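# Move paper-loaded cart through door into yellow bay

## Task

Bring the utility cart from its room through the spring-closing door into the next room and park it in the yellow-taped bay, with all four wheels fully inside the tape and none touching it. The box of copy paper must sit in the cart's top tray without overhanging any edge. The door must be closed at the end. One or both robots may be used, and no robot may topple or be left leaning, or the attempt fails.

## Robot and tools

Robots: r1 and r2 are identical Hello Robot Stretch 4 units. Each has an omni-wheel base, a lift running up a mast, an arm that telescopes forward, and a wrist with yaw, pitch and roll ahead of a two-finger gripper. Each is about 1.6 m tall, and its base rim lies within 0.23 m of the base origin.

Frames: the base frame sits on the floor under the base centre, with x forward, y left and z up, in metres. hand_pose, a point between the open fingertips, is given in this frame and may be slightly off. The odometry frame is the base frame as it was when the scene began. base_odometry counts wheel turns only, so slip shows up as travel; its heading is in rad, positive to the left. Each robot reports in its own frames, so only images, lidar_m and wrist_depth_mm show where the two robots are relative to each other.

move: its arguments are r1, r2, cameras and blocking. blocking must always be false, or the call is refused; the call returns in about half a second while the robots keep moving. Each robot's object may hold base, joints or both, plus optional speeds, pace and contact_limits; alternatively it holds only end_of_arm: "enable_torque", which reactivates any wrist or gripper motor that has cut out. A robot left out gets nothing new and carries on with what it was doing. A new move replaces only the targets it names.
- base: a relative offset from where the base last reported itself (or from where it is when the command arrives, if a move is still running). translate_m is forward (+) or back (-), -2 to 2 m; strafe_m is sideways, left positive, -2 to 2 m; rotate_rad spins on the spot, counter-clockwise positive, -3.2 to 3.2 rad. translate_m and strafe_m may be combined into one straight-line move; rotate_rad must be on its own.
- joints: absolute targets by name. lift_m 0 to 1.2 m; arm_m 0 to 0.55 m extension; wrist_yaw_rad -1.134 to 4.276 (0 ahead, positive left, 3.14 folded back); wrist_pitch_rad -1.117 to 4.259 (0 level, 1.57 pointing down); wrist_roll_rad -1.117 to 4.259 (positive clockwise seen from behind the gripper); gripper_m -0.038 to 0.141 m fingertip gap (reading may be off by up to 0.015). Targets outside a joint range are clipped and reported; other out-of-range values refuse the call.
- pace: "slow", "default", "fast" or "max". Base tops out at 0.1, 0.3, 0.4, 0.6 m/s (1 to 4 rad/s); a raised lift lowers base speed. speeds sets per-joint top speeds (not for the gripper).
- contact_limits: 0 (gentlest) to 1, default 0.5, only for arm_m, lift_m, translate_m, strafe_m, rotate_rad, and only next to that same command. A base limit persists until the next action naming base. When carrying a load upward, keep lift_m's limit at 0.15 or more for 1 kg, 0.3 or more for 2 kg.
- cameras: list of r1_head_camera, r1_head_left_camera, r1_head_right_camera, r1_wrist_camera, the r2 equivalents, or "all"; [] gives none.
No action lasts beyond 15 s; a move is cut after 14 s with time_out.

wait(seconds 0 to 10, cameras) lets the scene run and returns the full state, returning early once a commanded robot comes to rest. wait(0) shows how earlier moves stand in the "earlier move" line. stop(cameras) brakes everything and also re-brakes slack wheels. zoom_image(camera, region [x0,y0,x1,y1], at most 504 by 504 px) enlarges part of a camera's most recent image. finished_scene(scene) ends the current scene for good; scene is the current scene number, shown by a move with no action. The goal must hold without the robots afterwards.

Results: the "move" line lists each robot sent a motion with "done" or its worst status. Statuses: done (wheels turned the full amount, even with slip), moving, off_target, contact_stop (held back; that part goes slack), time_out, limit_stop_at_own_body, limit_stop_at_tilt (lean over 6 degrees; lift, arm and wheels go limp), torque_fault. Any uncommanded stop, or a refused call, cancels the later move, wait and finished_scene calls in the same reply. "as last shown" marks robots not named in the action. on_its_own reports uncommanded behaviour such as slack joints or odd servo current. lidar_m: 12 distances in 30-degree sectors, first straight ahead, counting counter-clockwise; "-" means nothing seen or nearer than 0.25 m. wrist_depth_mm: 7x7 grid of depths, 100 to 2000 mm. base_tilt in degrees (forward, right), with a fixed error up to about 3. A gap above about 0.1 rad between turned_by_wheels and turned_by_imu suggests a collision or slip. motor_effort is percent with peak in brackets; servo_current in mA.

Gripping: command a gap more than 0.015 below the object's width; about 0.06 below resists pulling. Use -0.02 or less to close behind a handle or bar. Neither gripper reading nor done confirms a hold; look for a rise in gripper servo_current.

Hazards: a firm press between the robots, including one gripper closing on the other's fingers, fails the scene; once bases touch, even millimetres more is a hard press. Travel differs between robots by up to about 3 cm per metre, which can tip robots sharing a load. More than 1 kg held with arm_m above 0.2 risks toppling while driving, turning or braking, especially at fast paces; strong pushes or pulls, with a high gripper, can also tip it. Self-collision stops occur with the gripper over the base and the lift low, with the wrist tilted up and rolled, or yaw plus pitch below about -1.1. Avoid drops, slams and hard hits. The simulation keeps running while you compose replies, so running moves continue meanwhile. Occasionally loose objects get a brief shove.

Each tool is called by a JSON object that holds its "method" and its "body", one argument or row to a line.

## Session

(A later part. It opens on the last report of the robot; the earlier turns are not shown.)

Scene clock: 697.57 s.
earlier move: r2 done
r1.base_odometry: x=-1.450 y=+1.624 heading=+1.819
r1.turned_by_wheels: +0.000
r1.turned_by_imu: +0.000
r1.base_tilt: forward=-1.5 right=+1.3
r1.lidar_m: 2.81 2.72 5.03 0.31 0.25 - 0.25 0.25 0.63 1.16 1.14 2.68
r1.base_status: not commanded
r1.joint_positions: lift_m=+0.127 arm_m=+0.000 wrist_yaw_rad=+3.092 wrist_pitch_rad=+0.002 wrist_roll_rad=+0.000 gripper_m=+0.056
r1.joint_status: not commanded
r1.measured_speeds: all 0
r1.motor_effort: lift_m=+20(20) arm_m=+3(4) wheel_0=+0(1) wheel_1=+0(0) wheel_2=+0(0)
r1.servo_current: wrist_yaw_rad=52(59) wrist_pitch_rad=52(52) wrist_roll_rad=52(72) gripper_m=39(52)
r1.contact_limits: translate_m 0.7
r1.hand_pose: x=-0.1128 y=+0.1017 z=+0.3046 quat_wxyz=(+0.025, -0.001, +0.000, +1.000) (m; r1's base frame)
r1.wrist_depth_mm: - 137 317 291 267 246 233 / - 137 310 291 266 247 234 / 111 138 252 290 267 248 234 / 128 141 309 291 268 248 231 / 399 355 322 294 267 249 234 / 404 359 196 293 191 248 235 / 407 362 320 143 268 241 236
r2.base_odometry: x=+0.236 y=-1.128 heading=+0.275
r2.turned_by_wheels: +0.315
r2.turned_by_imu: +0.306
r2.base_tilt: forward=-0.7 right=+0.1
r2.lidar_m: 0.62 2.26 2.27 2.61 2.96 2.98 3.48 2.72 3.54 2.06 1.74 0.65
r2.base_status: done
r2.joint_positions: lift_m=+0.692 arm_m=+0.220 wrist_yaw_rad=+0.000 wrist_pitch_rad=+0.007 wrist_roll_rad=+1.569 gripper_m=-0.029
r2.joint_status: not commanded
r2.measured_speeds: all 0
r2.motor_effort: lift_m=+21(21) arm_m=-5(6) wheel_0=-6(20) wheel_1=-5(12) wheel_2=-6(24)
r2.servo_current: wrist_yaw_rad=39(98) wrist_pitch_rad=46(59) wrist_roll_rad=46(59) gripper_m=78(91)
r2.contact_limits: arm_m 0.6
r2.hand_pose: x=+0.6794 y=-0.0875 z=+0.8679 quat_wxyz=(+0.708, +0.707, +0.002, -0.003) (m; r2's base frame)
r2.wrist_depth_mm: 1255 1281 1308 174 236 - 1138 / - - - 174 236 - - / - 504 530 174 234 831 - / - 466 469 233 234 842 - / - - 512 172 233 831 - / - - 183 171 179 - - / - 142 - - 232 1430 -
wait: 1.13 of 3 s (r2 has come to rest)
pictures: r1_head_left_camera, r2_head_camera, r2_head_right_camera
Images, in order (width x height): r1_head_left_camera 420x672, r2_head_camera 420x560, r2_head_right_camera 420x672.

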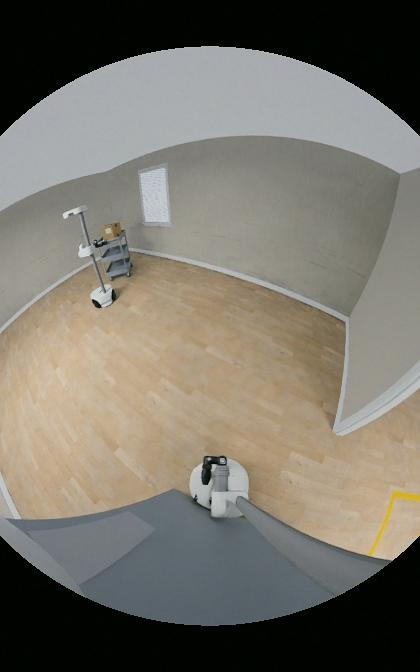

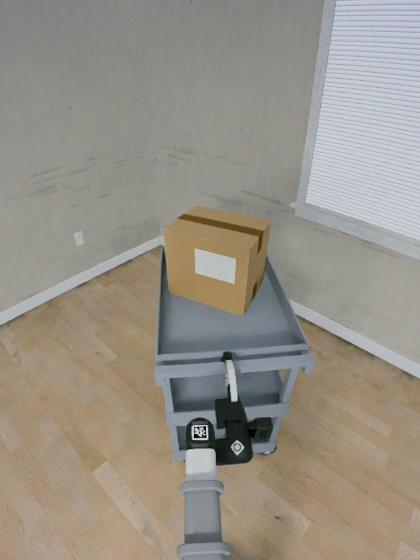

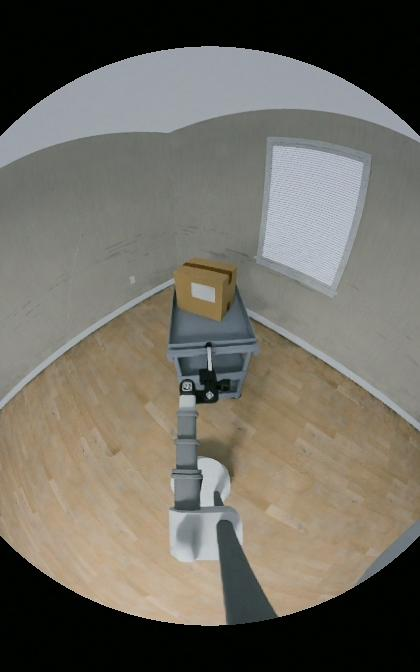

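{"method": "move", "body": {
  "blocking": false,
  "r2": {"base":{"strafe_m":-0.37},"pace":"slow"}
}}

{"method": "wait", "body": {
  "seconds": 6
}}

{"method": "move", "body": {
  "blocking": false,
  "r2": {"base":{"rotate_rad":0.435},"pace":"slow"}
}}

{"method": "wait", "body": {
  "seconds": 3,
  "cameras": ["r1_head_left_camera","r1_head_camera","r2_head_right_camera","r2_head_left_camera"]
}}

Scene clock: 705.60 s.
move: r2 moving
r1: as last shown
r1.lidar_m: 2.83 2.72 5.01 0.30 0.25 - 0.25 0.26 0.62 1.16 1.12 2.68
r1.motor_effort: lift_m=+20(20) arm_m=+4(4) wheel_0=+0(1) wheel_1=+0(0) wheel_2=+0(0)
r1.servo_current: wrist_yaw_rad=52(72) wrist_pitch_rad=52(52) wrist_roll_rad=46(65) gripper_m=39(46)
r1.contact_limits: translate_m 0.7
r1.wrist_depth_mm: - 137 319 289 267 247 232 / - 137 309 291 267 247 233 / 111 138 253 293 270 247 234 / 129 142 309 294 268 247 232 / 397 359 322 293 271 249 233 / 407 359 195 296 191 249 236 / 410 359 319 143 266 241 236
r2.base_odometry: x=+0.239 y=-1.142 heading=+0.275
r2.turned_by_wheels: +0.000
r2.turned_by_imu: +0.001
r2.base_tilt: forward=-0.7 right=+0.1
r2.lidar_m: 0.60 2.26 2.26 2.65 2.99 2.99 3.48 2.73 3.53 2.05 1.74 0.65
r2.base_status: strafe_m moving
r2.joint_positions: lift_m=+0.692 arm_m=+0.220 wrist_yaw_rad=+0.000 wrist_pitch_rad=+0.007 wrist_roll_rad=+1.569 gripper_m=-0.029
r2.joint_status: not commanded
r2.measured_speeds: translate_m=+0.000 strafe_m=-0.055 rotate_rad=-0.003 lift_m=+0.000 arm_m=+0.000 wrist_yaw_rad=+0.000 wrist_pitch_rad=+0.000 wrist_roll_rad=+0.000
r2.motor_effort: lift_m=+21(21) arm_m=-5(6) wheel_0=+10(12) wheel_1=-7(10) wheel_2=-1(4)
r2.servo_current: wrist_yaw_rad=46(52) wrist_pitch_rad=52(59) wrist_roll_rad=39(59) gripper_m=91(91)
r2.contact_limits: arm_m 0.6
r2.hand_pose: x=+0.6794 y=-0.0875 z=+0.8679 quat_wxyz=(+0.708, +0.707, +0.002, -0.003) (m; r2's base frame)
r2.wrist_depth_mm: 1281 1281 1281 176 237 - 1138 / - - - 176 236 - - / - 517 549 174 236 820 - / - 462 462 234 234 842 - / - - 508 173 233 831 - / - - 186 171 179 - - / - - - - 230 1464 -

Scene clock: 709.93 s.
earlier move: r2 done
r1.base_odometry: x=-1.450 y=+1.624 heading=+1.819
r1.turned_by_wheels: +0.000
r1.turned_by_imu: +0.000
r1.base_tilt: forward=-1.6 right=+1.3
r1.lidar_m: 2.84 2.59 5.04 0.30 0.25 - 0.25 0.27 0.61 1.17 1.13 2.69
r1.base_status: not commanded
r1.joint_positions: lift_m=+0.127 arm_m=+0.000 wrist_yaw_rad=+3.092 wrist_pitch_rad=+0.002 wrist_roll_rad=+0.000 gripper_m=+0.056
r1.joint_status: not commanded
r1.measured_speeds: all 0
r1.motor_effort: lift_m=+20(20) arm_m=+4(4) wheel_0=+0(1) wheel_1=+0(1) wheel_2=+0(0)
r1.servo_current: wrist_yaw_rad=33(72) wrist_pitch_rad=46(52) wrist_roll_rad=39(65) gripper_m=46(46)
r1.contact_limits: translate_m 0.7
r1.hand_pose: x=-0.1128 y=+0.1017 z=+0.3046 quat_wxyz=(+0.025, -0.001, +0.000, +1.000) (m; r1's base frame)
r1.wrist_depth_mm: - 137 319 290 266 246 232 / - 137 312 290 268 247 233 / 111 138 253 291 268 248 233 / 128 142 306 293 268 248 233 / 399 355 322 294 270 247 232 / 407 359 195 293 191 249 235 / 407 362 317 143 267 242 234
r2.base_odometry: x=+0.336 y=-1.484 heading=+0.275
r2.turned_by_wheels: +0.000
r2.turned_by_imu: +0.002
r2.base_tilt: forward=-0.6 right=+0.0
r2.lidar_m: 0.50 0.67 2.51 2.96 3.23 3.24 2.72 2.59 3.02 1.79 1.52 0.71
r2.base_status: done
r2.joint_positions: lift_m=+0.692 arm_m=+0.220 wrist_yaw_rad=+0.003 wrist_pitch_rad=+0.007 wrist_roll_rad=+1.569 gripper_m=-0.029
r2.joint_status: not commanded
r2.measured_speeds: all 0
r2.motor_effort: lift_m=+21(21) arm_m=-5(6) wheel_0=+6(13) wheel_1=-3(10) wheel_2=+0(4)
r2.servo_current: wrist_yaw_rad=52(65) wrist_pitch_rad=52(59) wrist_roll_rad=33(65) gripper_m=91(98)
r2.contact_limits: arm_m 0.6
r2.hand_pose: x=+0.6796 y=-0.0866 z=+0.8679 quat_wxyz=(+0.708, +0.707, +0.004, -0.002) (m; r2's base frame)
r2.wrist_depth_mm: 1060 1060 1060 320 - - 1078 / 1160 1160 1182 330 364 373 379 / 1281 1308 1308 230 306 1397 477 / - - - 205 274 615 - / - - - 186 248 707 - / - 549 185 166 178 - - / - - 445 - 211 - -
wait: 4.33 of 6 s (r2 has come to rest)

Scene clock: 710.43 s.
move: r2 moving
r1: as last shown
r1.base_tilt: forward=-1.5 right=+1.3
r1.lidar_m: 2.82 2.56 5.03 0.33 0.25 - 0.25 0.25 0.63 1.16 1.13 2.68
r1.motor_effort: lift_m=+20(20) arm_m=+4(4) wheel_0=+0(1) wheel_1=+0(0) wheel_2=+0(0)
r1.servo_current: wrist_yaw_rad=59(59) wrist_pitch_rad=39(46) wrist_roll_rad=46(72) gripper_m=39(46)
r1.contact_limits: translate_m 0.7
r1.wrist_depth_mm: - 137 320 290 266 247 233 / - 137 310 291 268 247 234 / 111 138 253 291 268 247 234 / 128 142 310 293 268 247 231 / 394 357 322 293 268 248 232 / 407 359 195 294 191 248 235 / 407 359 320 143 267 241 235
r2.base_odometry: x=+0.336 y=-1.484 heading=+0.397
r2.turned_by_wheels: +0.123
r2.turned_by_imu: +0.118
r2.base_tilt: forward=-0.7 right=+0.1
r2.lidar_m: 0.54 0.96 2.55 3.19 3.22 3.26 2.61 2.66 2.54 1.66 1.51 0.67
r2.base_status: rotate_rad moving
r2.joint_positions: lift_m=+0.692 arm_m=+0.220 wrist_yaw_rad=-0.015 wrist_pitch_rad=+0.007 wrist_roll_rad=+1.569 gripper_m=-0.029
r2.joint_status: not commanded
r2.measured_speeds: translate_m=+0.002 strafe_m=+0.000 rotate_rad=+0.487 lift_m=+0.000 arm_m=-0.001 wrist_yaw_rad=-0.011 wrist_pitch_rad=+0.000 wrist_roll_rad=+0.000
r2.motor_effort: lift_m=+21(21) arm_m=-3(5) wheel_0=-19(19) wheel_1=-11(11) wheel_2=-22(22)
r2.servo_current: wrist_yaw_rad=85(91) wrist_pitch_rad=46(52) wrist_roll_rad=39(59) gripper_m=85(98)
r2.contact_limits: arm_m 0.6
r2.hand_pose: x=+0.6779 y=-0.0917 z=+0.8679 quat_wxyz=(+0.708, +0.707, -0.003, -0.008) (m; r2's base frame)
r2.wrist_depth_mm: 1098 1098 1118 297 - - 1025 / 1205 1229 1255 242 329 353 415 / - - - 213 286 1397 504 / - - - 195 262 627 - / - - 508 180 240 820 - / - 459 185 164 181 - - / - - 459 - 211 - -

Scene clock: 711.57 s.
earlier move: r2 done
r1.base_odometry: x=-1.450 y=+1.624 heading=+1.819
r1.turned_by_wheels: +0.000
r1.turned_by_imu: +0.000
r1.base_tilt: forward=-1.5 right=+1.3
r1.lidar_m: 2.84 2.54 5.03 0.32 0.25 - 0.26 0.27 0.62 1.15 1.10 2.70
r1.base_status: not commanded
r1.joint_positions: lift_m=+0.127 arm_m=+0.000 wrist_yaw_rad=+3.092 wrist_pitch_rad=+0.002 wrist_roll_rad=+0.000 gripper_m=+0.056
r1.joint_status: not commanded
r1.measured_speeds: all 0
r1.motor_effort: lift_m=+20(20) arm_m=+4(4) wheel_0=+0(1) wheel_1=+0(1) wheel_2=+0(0)
r1.servo_current: wrist_yaw_rad=52(65) wrist_pitch_rad=46(46) wrist_roll_rad=33(72) gripper_m=39(46)
r1.contact_limits: translate_m 0.7
r1.hand_pose: x=-0.1128 y=+0.1017 z=+0.3046 quat_wxyz=(+0.025, -0.001, +0.000, +1.000) (m; r1's base frame)
r1.wrist_depth_mm: - 137 320 290 267 247 232 / - 138 310 290 267 247 233 / 111 138 253 291 267 248 234 / 128 142 307 293 268 248 233 / 397 357 322 293 270 249 232 / 404 362 195 294 191 249 235 / 407 359 320 143 267 240 235
r2.base_odometry: x=+0.336 y=-1.484 heading=+0.709
r2.turned_by_wheels: +0.311
r2.turned_by_imu: +0.303
r2.base_tilt: forward=-0.6 right=+0.1
r2.lidar_m: 0.65 2.51 2.80 3.27 3.24 3.57 2.61 3.29 1.87 1.52 1.49 0.61
r2.base_status: done
r2.joint_positions: lift_m=+0.692 arm_m=+0.220 wrist_yaw_rad=-0.003 wrist_pitch_rad=+0.007 wrist_roll_rad=+1.569 gripper_m=-0.029
r2.joint_status: not commanded
r2.measured_speeds: all 0
r2.motor_effort: lift_m=+21(21) arm_m=-4(5) wheel_0=-4(20) wheel_1=-4(11) wheel_2=-4(22)
r2.servo_current: wrist_yaw_rad=39(91) wrist_pitch_rad=52(52) wrist_roll_rad=46(59) gripper_m=91(98)
r2.contact_limits: arm_m 0.6
r2.hand_pose: x=+0.6791 y=-0.0882 z=+0.8679 quat_wxyz=(+0.708, +0.707, +0.002, -0.004) (m; r2's base frame)
r2.wrist_depth_mm: - - 544 138 195 - - / - 452 452 144 203 - - / - 459 445 150 209 - - / - - 517 156 218 - - / - - 615 164 227 - - / - - 184 170 180 1576 - / - - - - - 1537 462
wait: 1.13 of 3 s (r2 has come to rest)
pictures: r1_head_camera, r1_head_left_camera, r2_head_left_camera, r2_head_right_camera
Images, in order (width x height): r1_head_camera 420x560, r1_head_left_camera 420x672, r2_head_left_camera 420x672, r2_head_right_camera 420x672.

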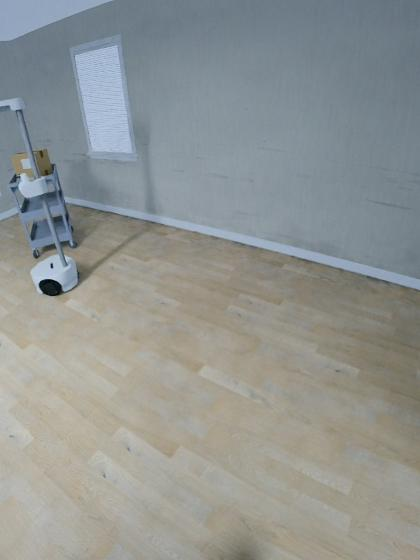

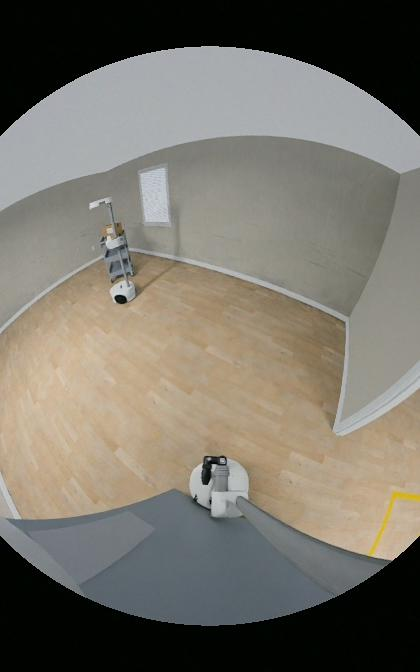

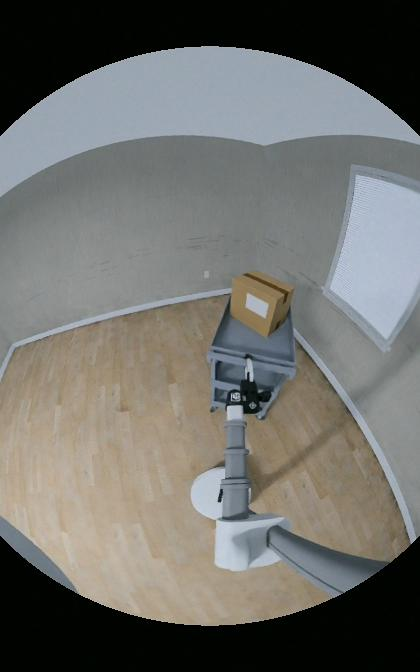

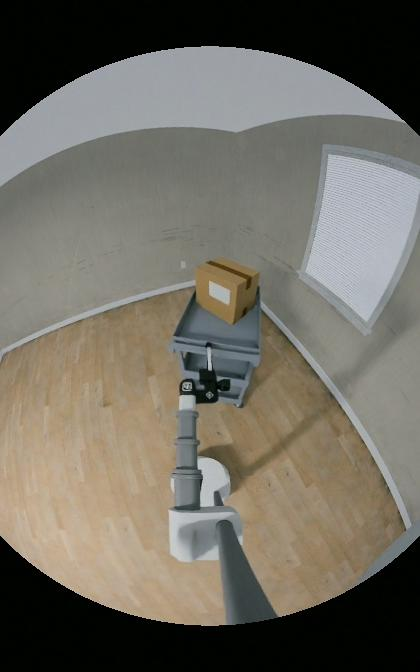

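{"method": "move", "body": {
  "blocking": false,
  "r2": {"base":{"rotate_rad":0.12},"pace":"slow"}
}}

{"method": "wait", "body": {
  "seconds": 2
}}

{"method": "move", "body": {
  "blocking": false,
  "r2": {"base":{"translate_m":-1.0},"pace":"slow"}
}}

{"method": "wait", "body": {
  "seconds": 10
}}

{"method": "wait", "body": {
  "seconds": 3,
  "cameras": ["r1_head_camera","r1_head_left_camera","r2_head_camera","r2_head_right_camera"]
}}

Scene clock: 752.00 s.
move: r2 moving
r1: as last shown
r1.lidar_m: 2.83 2.57 5.02 0.31 0.25 - 0.25 0.25 0.61 1.14 1.14 2.70
r1.motor_effort: lift_m=+20(20) arm_m=+4(4) wheel_0=+0(0) wheel_1=+0(0) wheel_2=+0(0)
r1.servo_current: wrist_yaw_rad=52(65) wrist_pitch_rad=39(46) wrist_roll_rad=39(59) gripper_m=39(46)
r1.contact_limits: translate_m 0.7
r1.wrist_depth_mm: - 137 319 291 265 247 232 / - 138 312 291 267 248 233 / 111 138 252 291 268 247 234 / 129 141 307 291 268 248 232 / 399 357 320 294 270 249 233 / 407 359 195 294 191 250 235 / 407 362 319 143 266 240 236
r2.base_odometry: x=+0.336 y=-1.484 heading=+0.810
r2.turned_by_wheels: +0.101
r2.turned_by_imu: +0.098
r2.base_tilt: forward=-0.7 right=+0.0
r2.lidar_m: 0.66 2.48 2.96 3.24 3.25 2.75 2.61 3.04 1.78 1.52 1.50 0.59
r2.base_status: rotate_rad moving
r2.joint_positions: lift_m=+0.692 arm_m=+0.220 wrist_yaw_rad=-0.007 wrist_pitch_rad=+0.007 wrist_roll_rad=+1.569 gripper_m=-0.029
r2.joint_status: not commanded
r2.measured_speeds: translate_m=-0.001 strafe_m=+0.002 rotate_rad=+0.219 lift_m=+0.000 arm_m=+0.000 wrist_yaw_rad=+0.030 wrist_pitch_rad=+0.000 wrist_roll_rad=+0.000
r2.motor_effort: lift_m=+21(21) arm_m=-2(5) wheel_0=-12(17) wheel_1=-6(11) wheel_2=-8(14)
r2.servo_current: wrist_yaw_rad=59(65) wrist_pitch_rad=46(59) wrist_roll_rad=52(59) gripper_m=85(91)
r2.contact_limits: arm_m 0.6
r2.hand_pose: x=+0.6787 y=-0.0894 z=+0.8679 quat_wxyz=(+0.708, +0.707, +0.000, -0.005) (m; r2's base frame)
r2.wrist_depth_mm: - 410 421 118 173 - - / - 413 404 125 185 - - / - 504 477 134 196 - - / - - 574 144 209 - - / - - - 153 224 1661 - / - - 184 168 180 1464 480 / - - - - - 1499 1160

Scene clock: 752.50 s.
earlier move: r2 done
r1.base_odometry: x=-1.450 y=+1.624 heading=+1.819
r1.turned_by_wheels: +0.000
r1.turned_by_imu: +0.000
r1.base_tilt: forward=-1.5 right=+1.3
r1.lidar_m: 2.83 2.58 5.03 0.33 0.25 - 0.27 0.25 0.62 1.19 1.11 2.68
r1.base_status: not commanded
r1.joint_positions: lift_m=+0.127 arm_m=+0.000 wrist_yaw_rad=+3.092 wrist_pitch_rad=+0.002 wrist_roll_rad=+0.000 gripper_m=+0.056
r1.joint_status: not commanded
r1.measured_speeds: all 0
r1.motor_effort: lift_m=+20(20) arm_m=+4(4) wheel_0=+0(0) wheel_1=+0(0) wheel_2=+0(0)
r1.servo_current: wrist_yaw_rad=46(65) wrist_pitch_rad=46(46) wrist_roll_rad=52(59) gripper_m=33(46)
r1.contact_limits: translate_m 0.7
r1.hand_pose: x=-0.1128 y=+0.1017 z=+0.3046 quat_wxyz=(+0.025, -0.001, +0.000, +1.000) (m; r1's base frame)
r1.wrist_depth_mm: - 137 319 289 266 246 232 / - 137 312 291 267 247 233 / 111 138 252 293 268 247 234 / 129 142 307 294 268 248 233 / 399 359 322 294 270 250 232 / 404 359 195 294 191 248 236 / 407 359 320 143 267 240 235
r2.base_odometry: x=+0.336 y=-1.484 heading=+0.829
r2.turned_by_wheels: +0.019
r2.turned_by_imu: +0.018
r2.base_tilt: forward=-0.7 right=+0.1
r2.lidar_m: 0.63 2.54 2.98 3.25 3.24 2.72 2.58 2.93 1.75 1.49 1.49 0.57
r2.base_status: done
r2.joint_positions: lift_m=+0.692 arm_m=+0.220 wrist_yaw_rad=+0.003 wrist_pitch_rad=+0.007 wrist_roll_rad=+1.569 gripper_m=-0.029
r2.joint_status: not commanded
r2.measured_speeds: all 0
r2.motor_effort: lift_m=+21(21) arm_m=+4(5) wheel_0=+2(17) wheel_1=-2(11) wheel_2=-2(14)
r2.servo_current: wrist_yaw_rad=39(65) wrist_pitch_rad=52(59) wrist_roll_rad=52(59) gripper_m=85(91)
r2.contact_limits: arm_m 0.6
r2.hand_pose: x=+0.6795 y=-0.0866 z=+0.8679 quat_wxyz=(+0.708, +0.707, +0.004, -0.002) (m; r2's base frame)
r2.wrist_depth_mm: - 382 379 105 162 - - / - 407 410 116 174 - - / - - 496 123 187 - - / - - 627 134 204 - - / - - - 149 223 1708 521 / - - 186 164 179 1499 480 / - - - - - 1576 1160
wait: 0.50 of 2 s (r2 has come to rest)

Scene clock: 753.00 s.
move: r2 moving
r1: as last shown
r1.base_tilt: forward=-1.5 right=+1.2
r1.lidar_m: 2.80 2.56 5.03 0.32 0.25 - 0.25 0.25 0.63 1.19 1.12 2.68
r1.motor_effort: lift_m=+20(20) arm_m=+4(4) wheel_0=+0(1) wheel_1=+0(0) wheel_2=+0(0)
r1.servo_current: wrist_yaw_rad=26(78) wrist_pitch_rad=39(52) wrist_roll_rad=39(65) gripper_m=46(46)
r1.contact_limits: translate_m 0.7
r1.wrist_depth_mm: - 137 320 290 266 245 232 / - 137 312 290 267 246 234 / 111 138 253 293 267 247 234 / 128 142 309 293 270 248 233 / 397 357 324 294 270 248 232 / 407 359 195 294 191 249 235 / 410 362 319 143 267 241 235
r2.base_odometry: x=+0.328 y=-1.493 heading=+0.828
r2.turned_by_wheels: -0.001
r2.turned_by_imu: -0.001
r2.base_tilt: forward=-0.6 right=+0.1
r2.lidar_m: 0.64 2.53 3.00 3.24 3.24 2.66 2.58 2.95 1.77 1.52 1.50 0.58
r2.base_status: translate_m moving
r2.joint_positions: lift_m=+0.692 arm_m=+0.220 wrist_yaw_rad=+0.003 wrist_pitch_rad=+0.007 wrist_roll_rad=+1.569 gripper_m=-0.029
r2.joint_status: not commanded
r2.measured_speeds: translate_m=-0.049 strafe_m=+0.000 rotate_rad=+0.000 lift_m=+0.000 arm_m=+0.000 wrist_yaw_rad=+0.000 wrist_pitch_rad=+0.000 wrist_roll_rad=+0.000
r2.motor_effort: lift_m=+21(21) arm_m=+4(4) wheel_0=-10(10) wheel_1=-8(9) wheel_2=+12(12)
r2.servo_current: wrist_yaw_rad=46(52) wrist_pitch_rad=59(59) wrist_roll_rad=46(59) gripper_m=85(91)
r2.contact_limits: arm_m 0.6
r2.hand_pose: x=+0.6795 y=-0.0866 z=+0.8679 quat_wxyz=(+0.708, +0.707, +0.004, -0.002) (m; r2's base frame)
r2.wrist_depth_mm: - 375 387 107 164 - - / - 404 410 118 175 - - / - - 496 125 189 - - / - - 615 135 205 - - / - - - 150 223 1661 - / - - 185 163 178 1499 466 / - - - - - 1576 1182

Scene clock: 763.00 s.
earlier move: r2 moving
r1.base_odometry: x=-1.450 y=+1.624 heading=+1.819
r1.turned_by_wheels: +0.000
r1.turned_by_imu: -0.001
r1.base_tilt: forward=-1.5 right=+1.3
r1.lidar_m: 2.82 1.61 5.02 0.31 0.25 - 0.25 0.26 0.58 1.16 1.12 2.69
r1.base_status: not commanded
r1.joint_positions: lift_m=+0.127 arm_m=+0.000 wrist_yaw_rad=+3.092 wrist_pitch_rad=+0.002 wrist_roll_rad=+0.000 gripper_m=+0.056
r1.joint_status: not commanded
r1.measured_speeds: all 0
r1.motor_effort: lift_m=+20(20) arm_m=+4(4) wheel_0=+0(1) wheel_1=+0(0) wheel_2=+0(0)
r1.servo_current: wrist_yaw_rad=46(78) wrist_pitch_rad=39(59) wrist_roll_rad=59(72) gripper_m=39(52)
r1.contact_limits: translate_m 0.7
r1.hand_pose: x=-0.1128 y=+0.1017 z=+0.3046 quat_wxyz=(+0.025, -0.001, +0.000, +1.000) (m; r1's base frame)
r1.wrist_depth_mm: - 137 320 289 267 246 233 / - 137 312 291 268 247 234 / 111 138 252 293 268 247 234 / 128 142 307 294 268 248 233 / 397 357 322 291 268 248 232 / 407 359 195 293 190 248 236 / 407 362 320 143 267 241 235
r2.base_odometry: x=-0.332 y=-2.212 heading=+0.829
r2.turned_by_wheels: +0.001
r2.turned_by_imu: +0.005
r2.base_tilt: forward=-0.7 right=+0.1
r2.lidar_m: 0.48 0.66 3.41 3.02 3.01 1.64 1.68 2.32 1.99 1.73 1.74 0.72
r2.base_status: translate_m moving
r2.joint_positions: lift_m=+0.692 arm_m=+0.220 wrist_yaw_rad=+0.005 wrist_pitch_rad=+0.007 wrist_roll_rad=+1.569 gripper_m=-0.029
r2.joint_status: not commanded
r2.measured_speeds: translate_m=-0.052 strafe_m=+0.000 rotate_rad=+0.002 lift_m=+0.000 arm_m=+0.000 wrist_yaw_rad=+0.000 wrist_pitch_rad=+0.000 wrist_roll_rad=+0.000
r2.motor_effort: lift_m=+21(21) arm_m=+4(4) wheel_0=+1(11) wheel_1=-2(9) wheel_2=+9(14)
r2.servo_current: wrist_yaw_rad=52(65) wrist_pitch_rad=39(59) wrist_roll_rad=59(65) gripper_m=85(98)
r2.contact_limits: arm_m 0.6
r2.hand_pose: x=+0.6797 y=-0.0861 z=+0.8679 quat_wxyz=(+0.708, +0.707, +0.004, -0.001) (m; r2's base frame)
r2.wrist_depth_mm: - - - - - 1618 1138 / - - - 345 - 1537 1160 / - - - 256 379 1464 439 / - - - 213 296 1661 504 / - - - 187 254 1661 - / - - 186 163 179 707 - / - - 436 - 208 - -
wait: 10.00 s; no rest

Scene clock: 763.80 s.
earlier move: r2 done
r1.base_odometry: x=-1.450 y=+1.624 heading=+1.819
r1.turned_by_wheels: +0.000
r1.turned_by_imu: +0.000
r1.base_tilt: forward=-1.5 right=+1.3
r1.lidar_m: 2.83 1.61 5.01 0.33 0.25 - 0.25 0.26 0.63 1.17 1.12 2.70
r1.base_status: not commanded
r1.joint_positions: lift_m=+0.127 arm_m=+0.000 wrist_yaw_rad=+3.092 wrist_pitch_rad=+0.002 wrist_roll_rad=+0.000 gripper_m=+0.056
r1.joint_status: not commanded
r1.measured_speeds: all 0
r1.motor_effort: lift_m=+20(20) arm_m=+4(4) wheel_0=-1(1) wheel_1=+0(0) wheel_2=+0(0)
r1.servo_current: wrist_yaw_rad=59(78) wrist_pitch_rad=39(59) wrist_roll_rad=39(72) gripper_m=46(52)
r1.contact_limits: translate_m 0.7
r1.hand_pose: x=-0.1128 y=+0.1017 z=+0.3046 quat_wxyz=(+0.025, -0.001, +0.000, +1.000) (m; r1's base frame)
r1.wrist_depth_mm: - 137 320 291 265 247 233 / - 137 310 291 267 247 233 / 111 138 253 291 268 247 235 / 129 142 309 293 270 249 232 / 399 353 322 296 270 249 233 / 404 359 195 296 191 249 235 / 410 362 319 143 266 241 236
r2.base_odometry: x=-0.340 y=-2.221 heading=+0.829
r2.turned_by_wheels: +0.000
r2.turned_by_imu: +0.000
r2.base_tilt: forward=-0.7 right=+0.1
r2.lidar_m: 0.48 0.63 3.43 3.02 3.01 1.64 1.67 2.33 1.99 1.75 1.74 0.75
r2.base_status: done
r2.joint_positions: lift_m=+0.692 arm_m=+0.220 wrist_yaw_rad=+0.005 wrist_pitch_rad=+0.007 wrist_roll_rad=+1.569 gripper_m=-0.029
r2.joint_status: not commanded
r2.measured_speeds: all 0
r2.motor_effort: lift_m=+21(21) arm_m=+4(4) wheel_0=-1(11) wheel_1=-4(9) wheel_2=+9(14)
r2.servo_current: wrist_yaw_rad=46(65) wrist_pitch_rad=52(59) wrist_roll_rad=39(65) gripper_m=85(98)
r2.contact_limits: arm_m 0.6
r2.hand_pose: x=+0.6797 y=-0.0861 z=+0.8679 quat_wxyz=(+0.708, +0.707, +0.004, -0.001) (m; r2's base frame)
r2.wrist_depth_mm: - - - - - 1618 1160 / - - - 347 - 1537 1160 / - - - 258 377 1464 394 / - - - 213 298 1661 496 / - - - 191 254 1661 - / - - 186 162 179 723 - / - - 433 - 207 - -
wait: 0.80 of 3 s (r2 has come to rest)
pictures: r1_head_camera, r1_head_left_camera, r2_head_camera, r2_head_right_camera
Images, in order (width x height): r1_head_camera 420x560, r1_head_left_camera 420x672, r2_head_camera 420x560, r2_head_right_camera 420x672.

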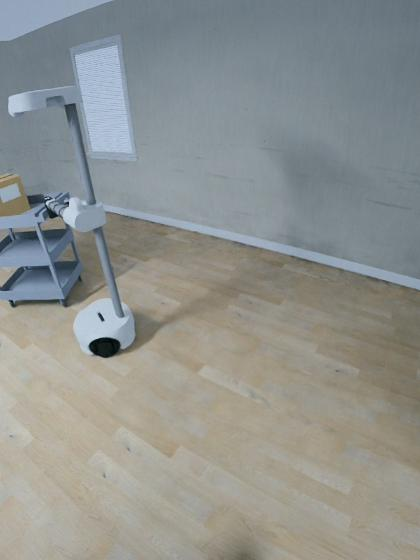

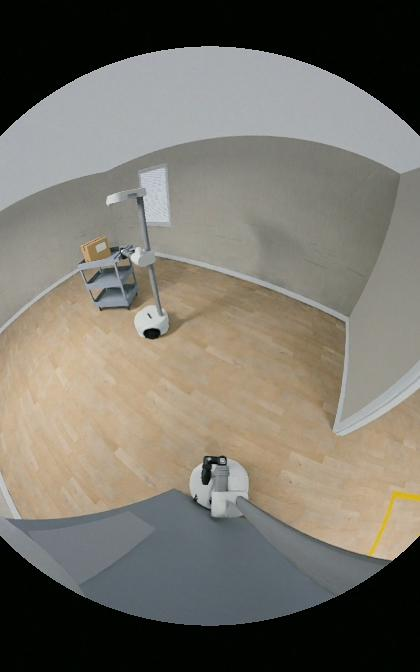

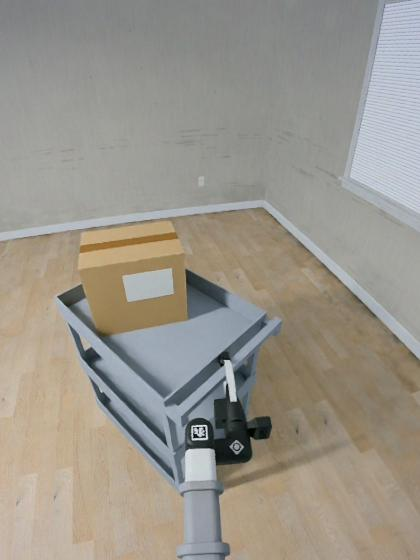

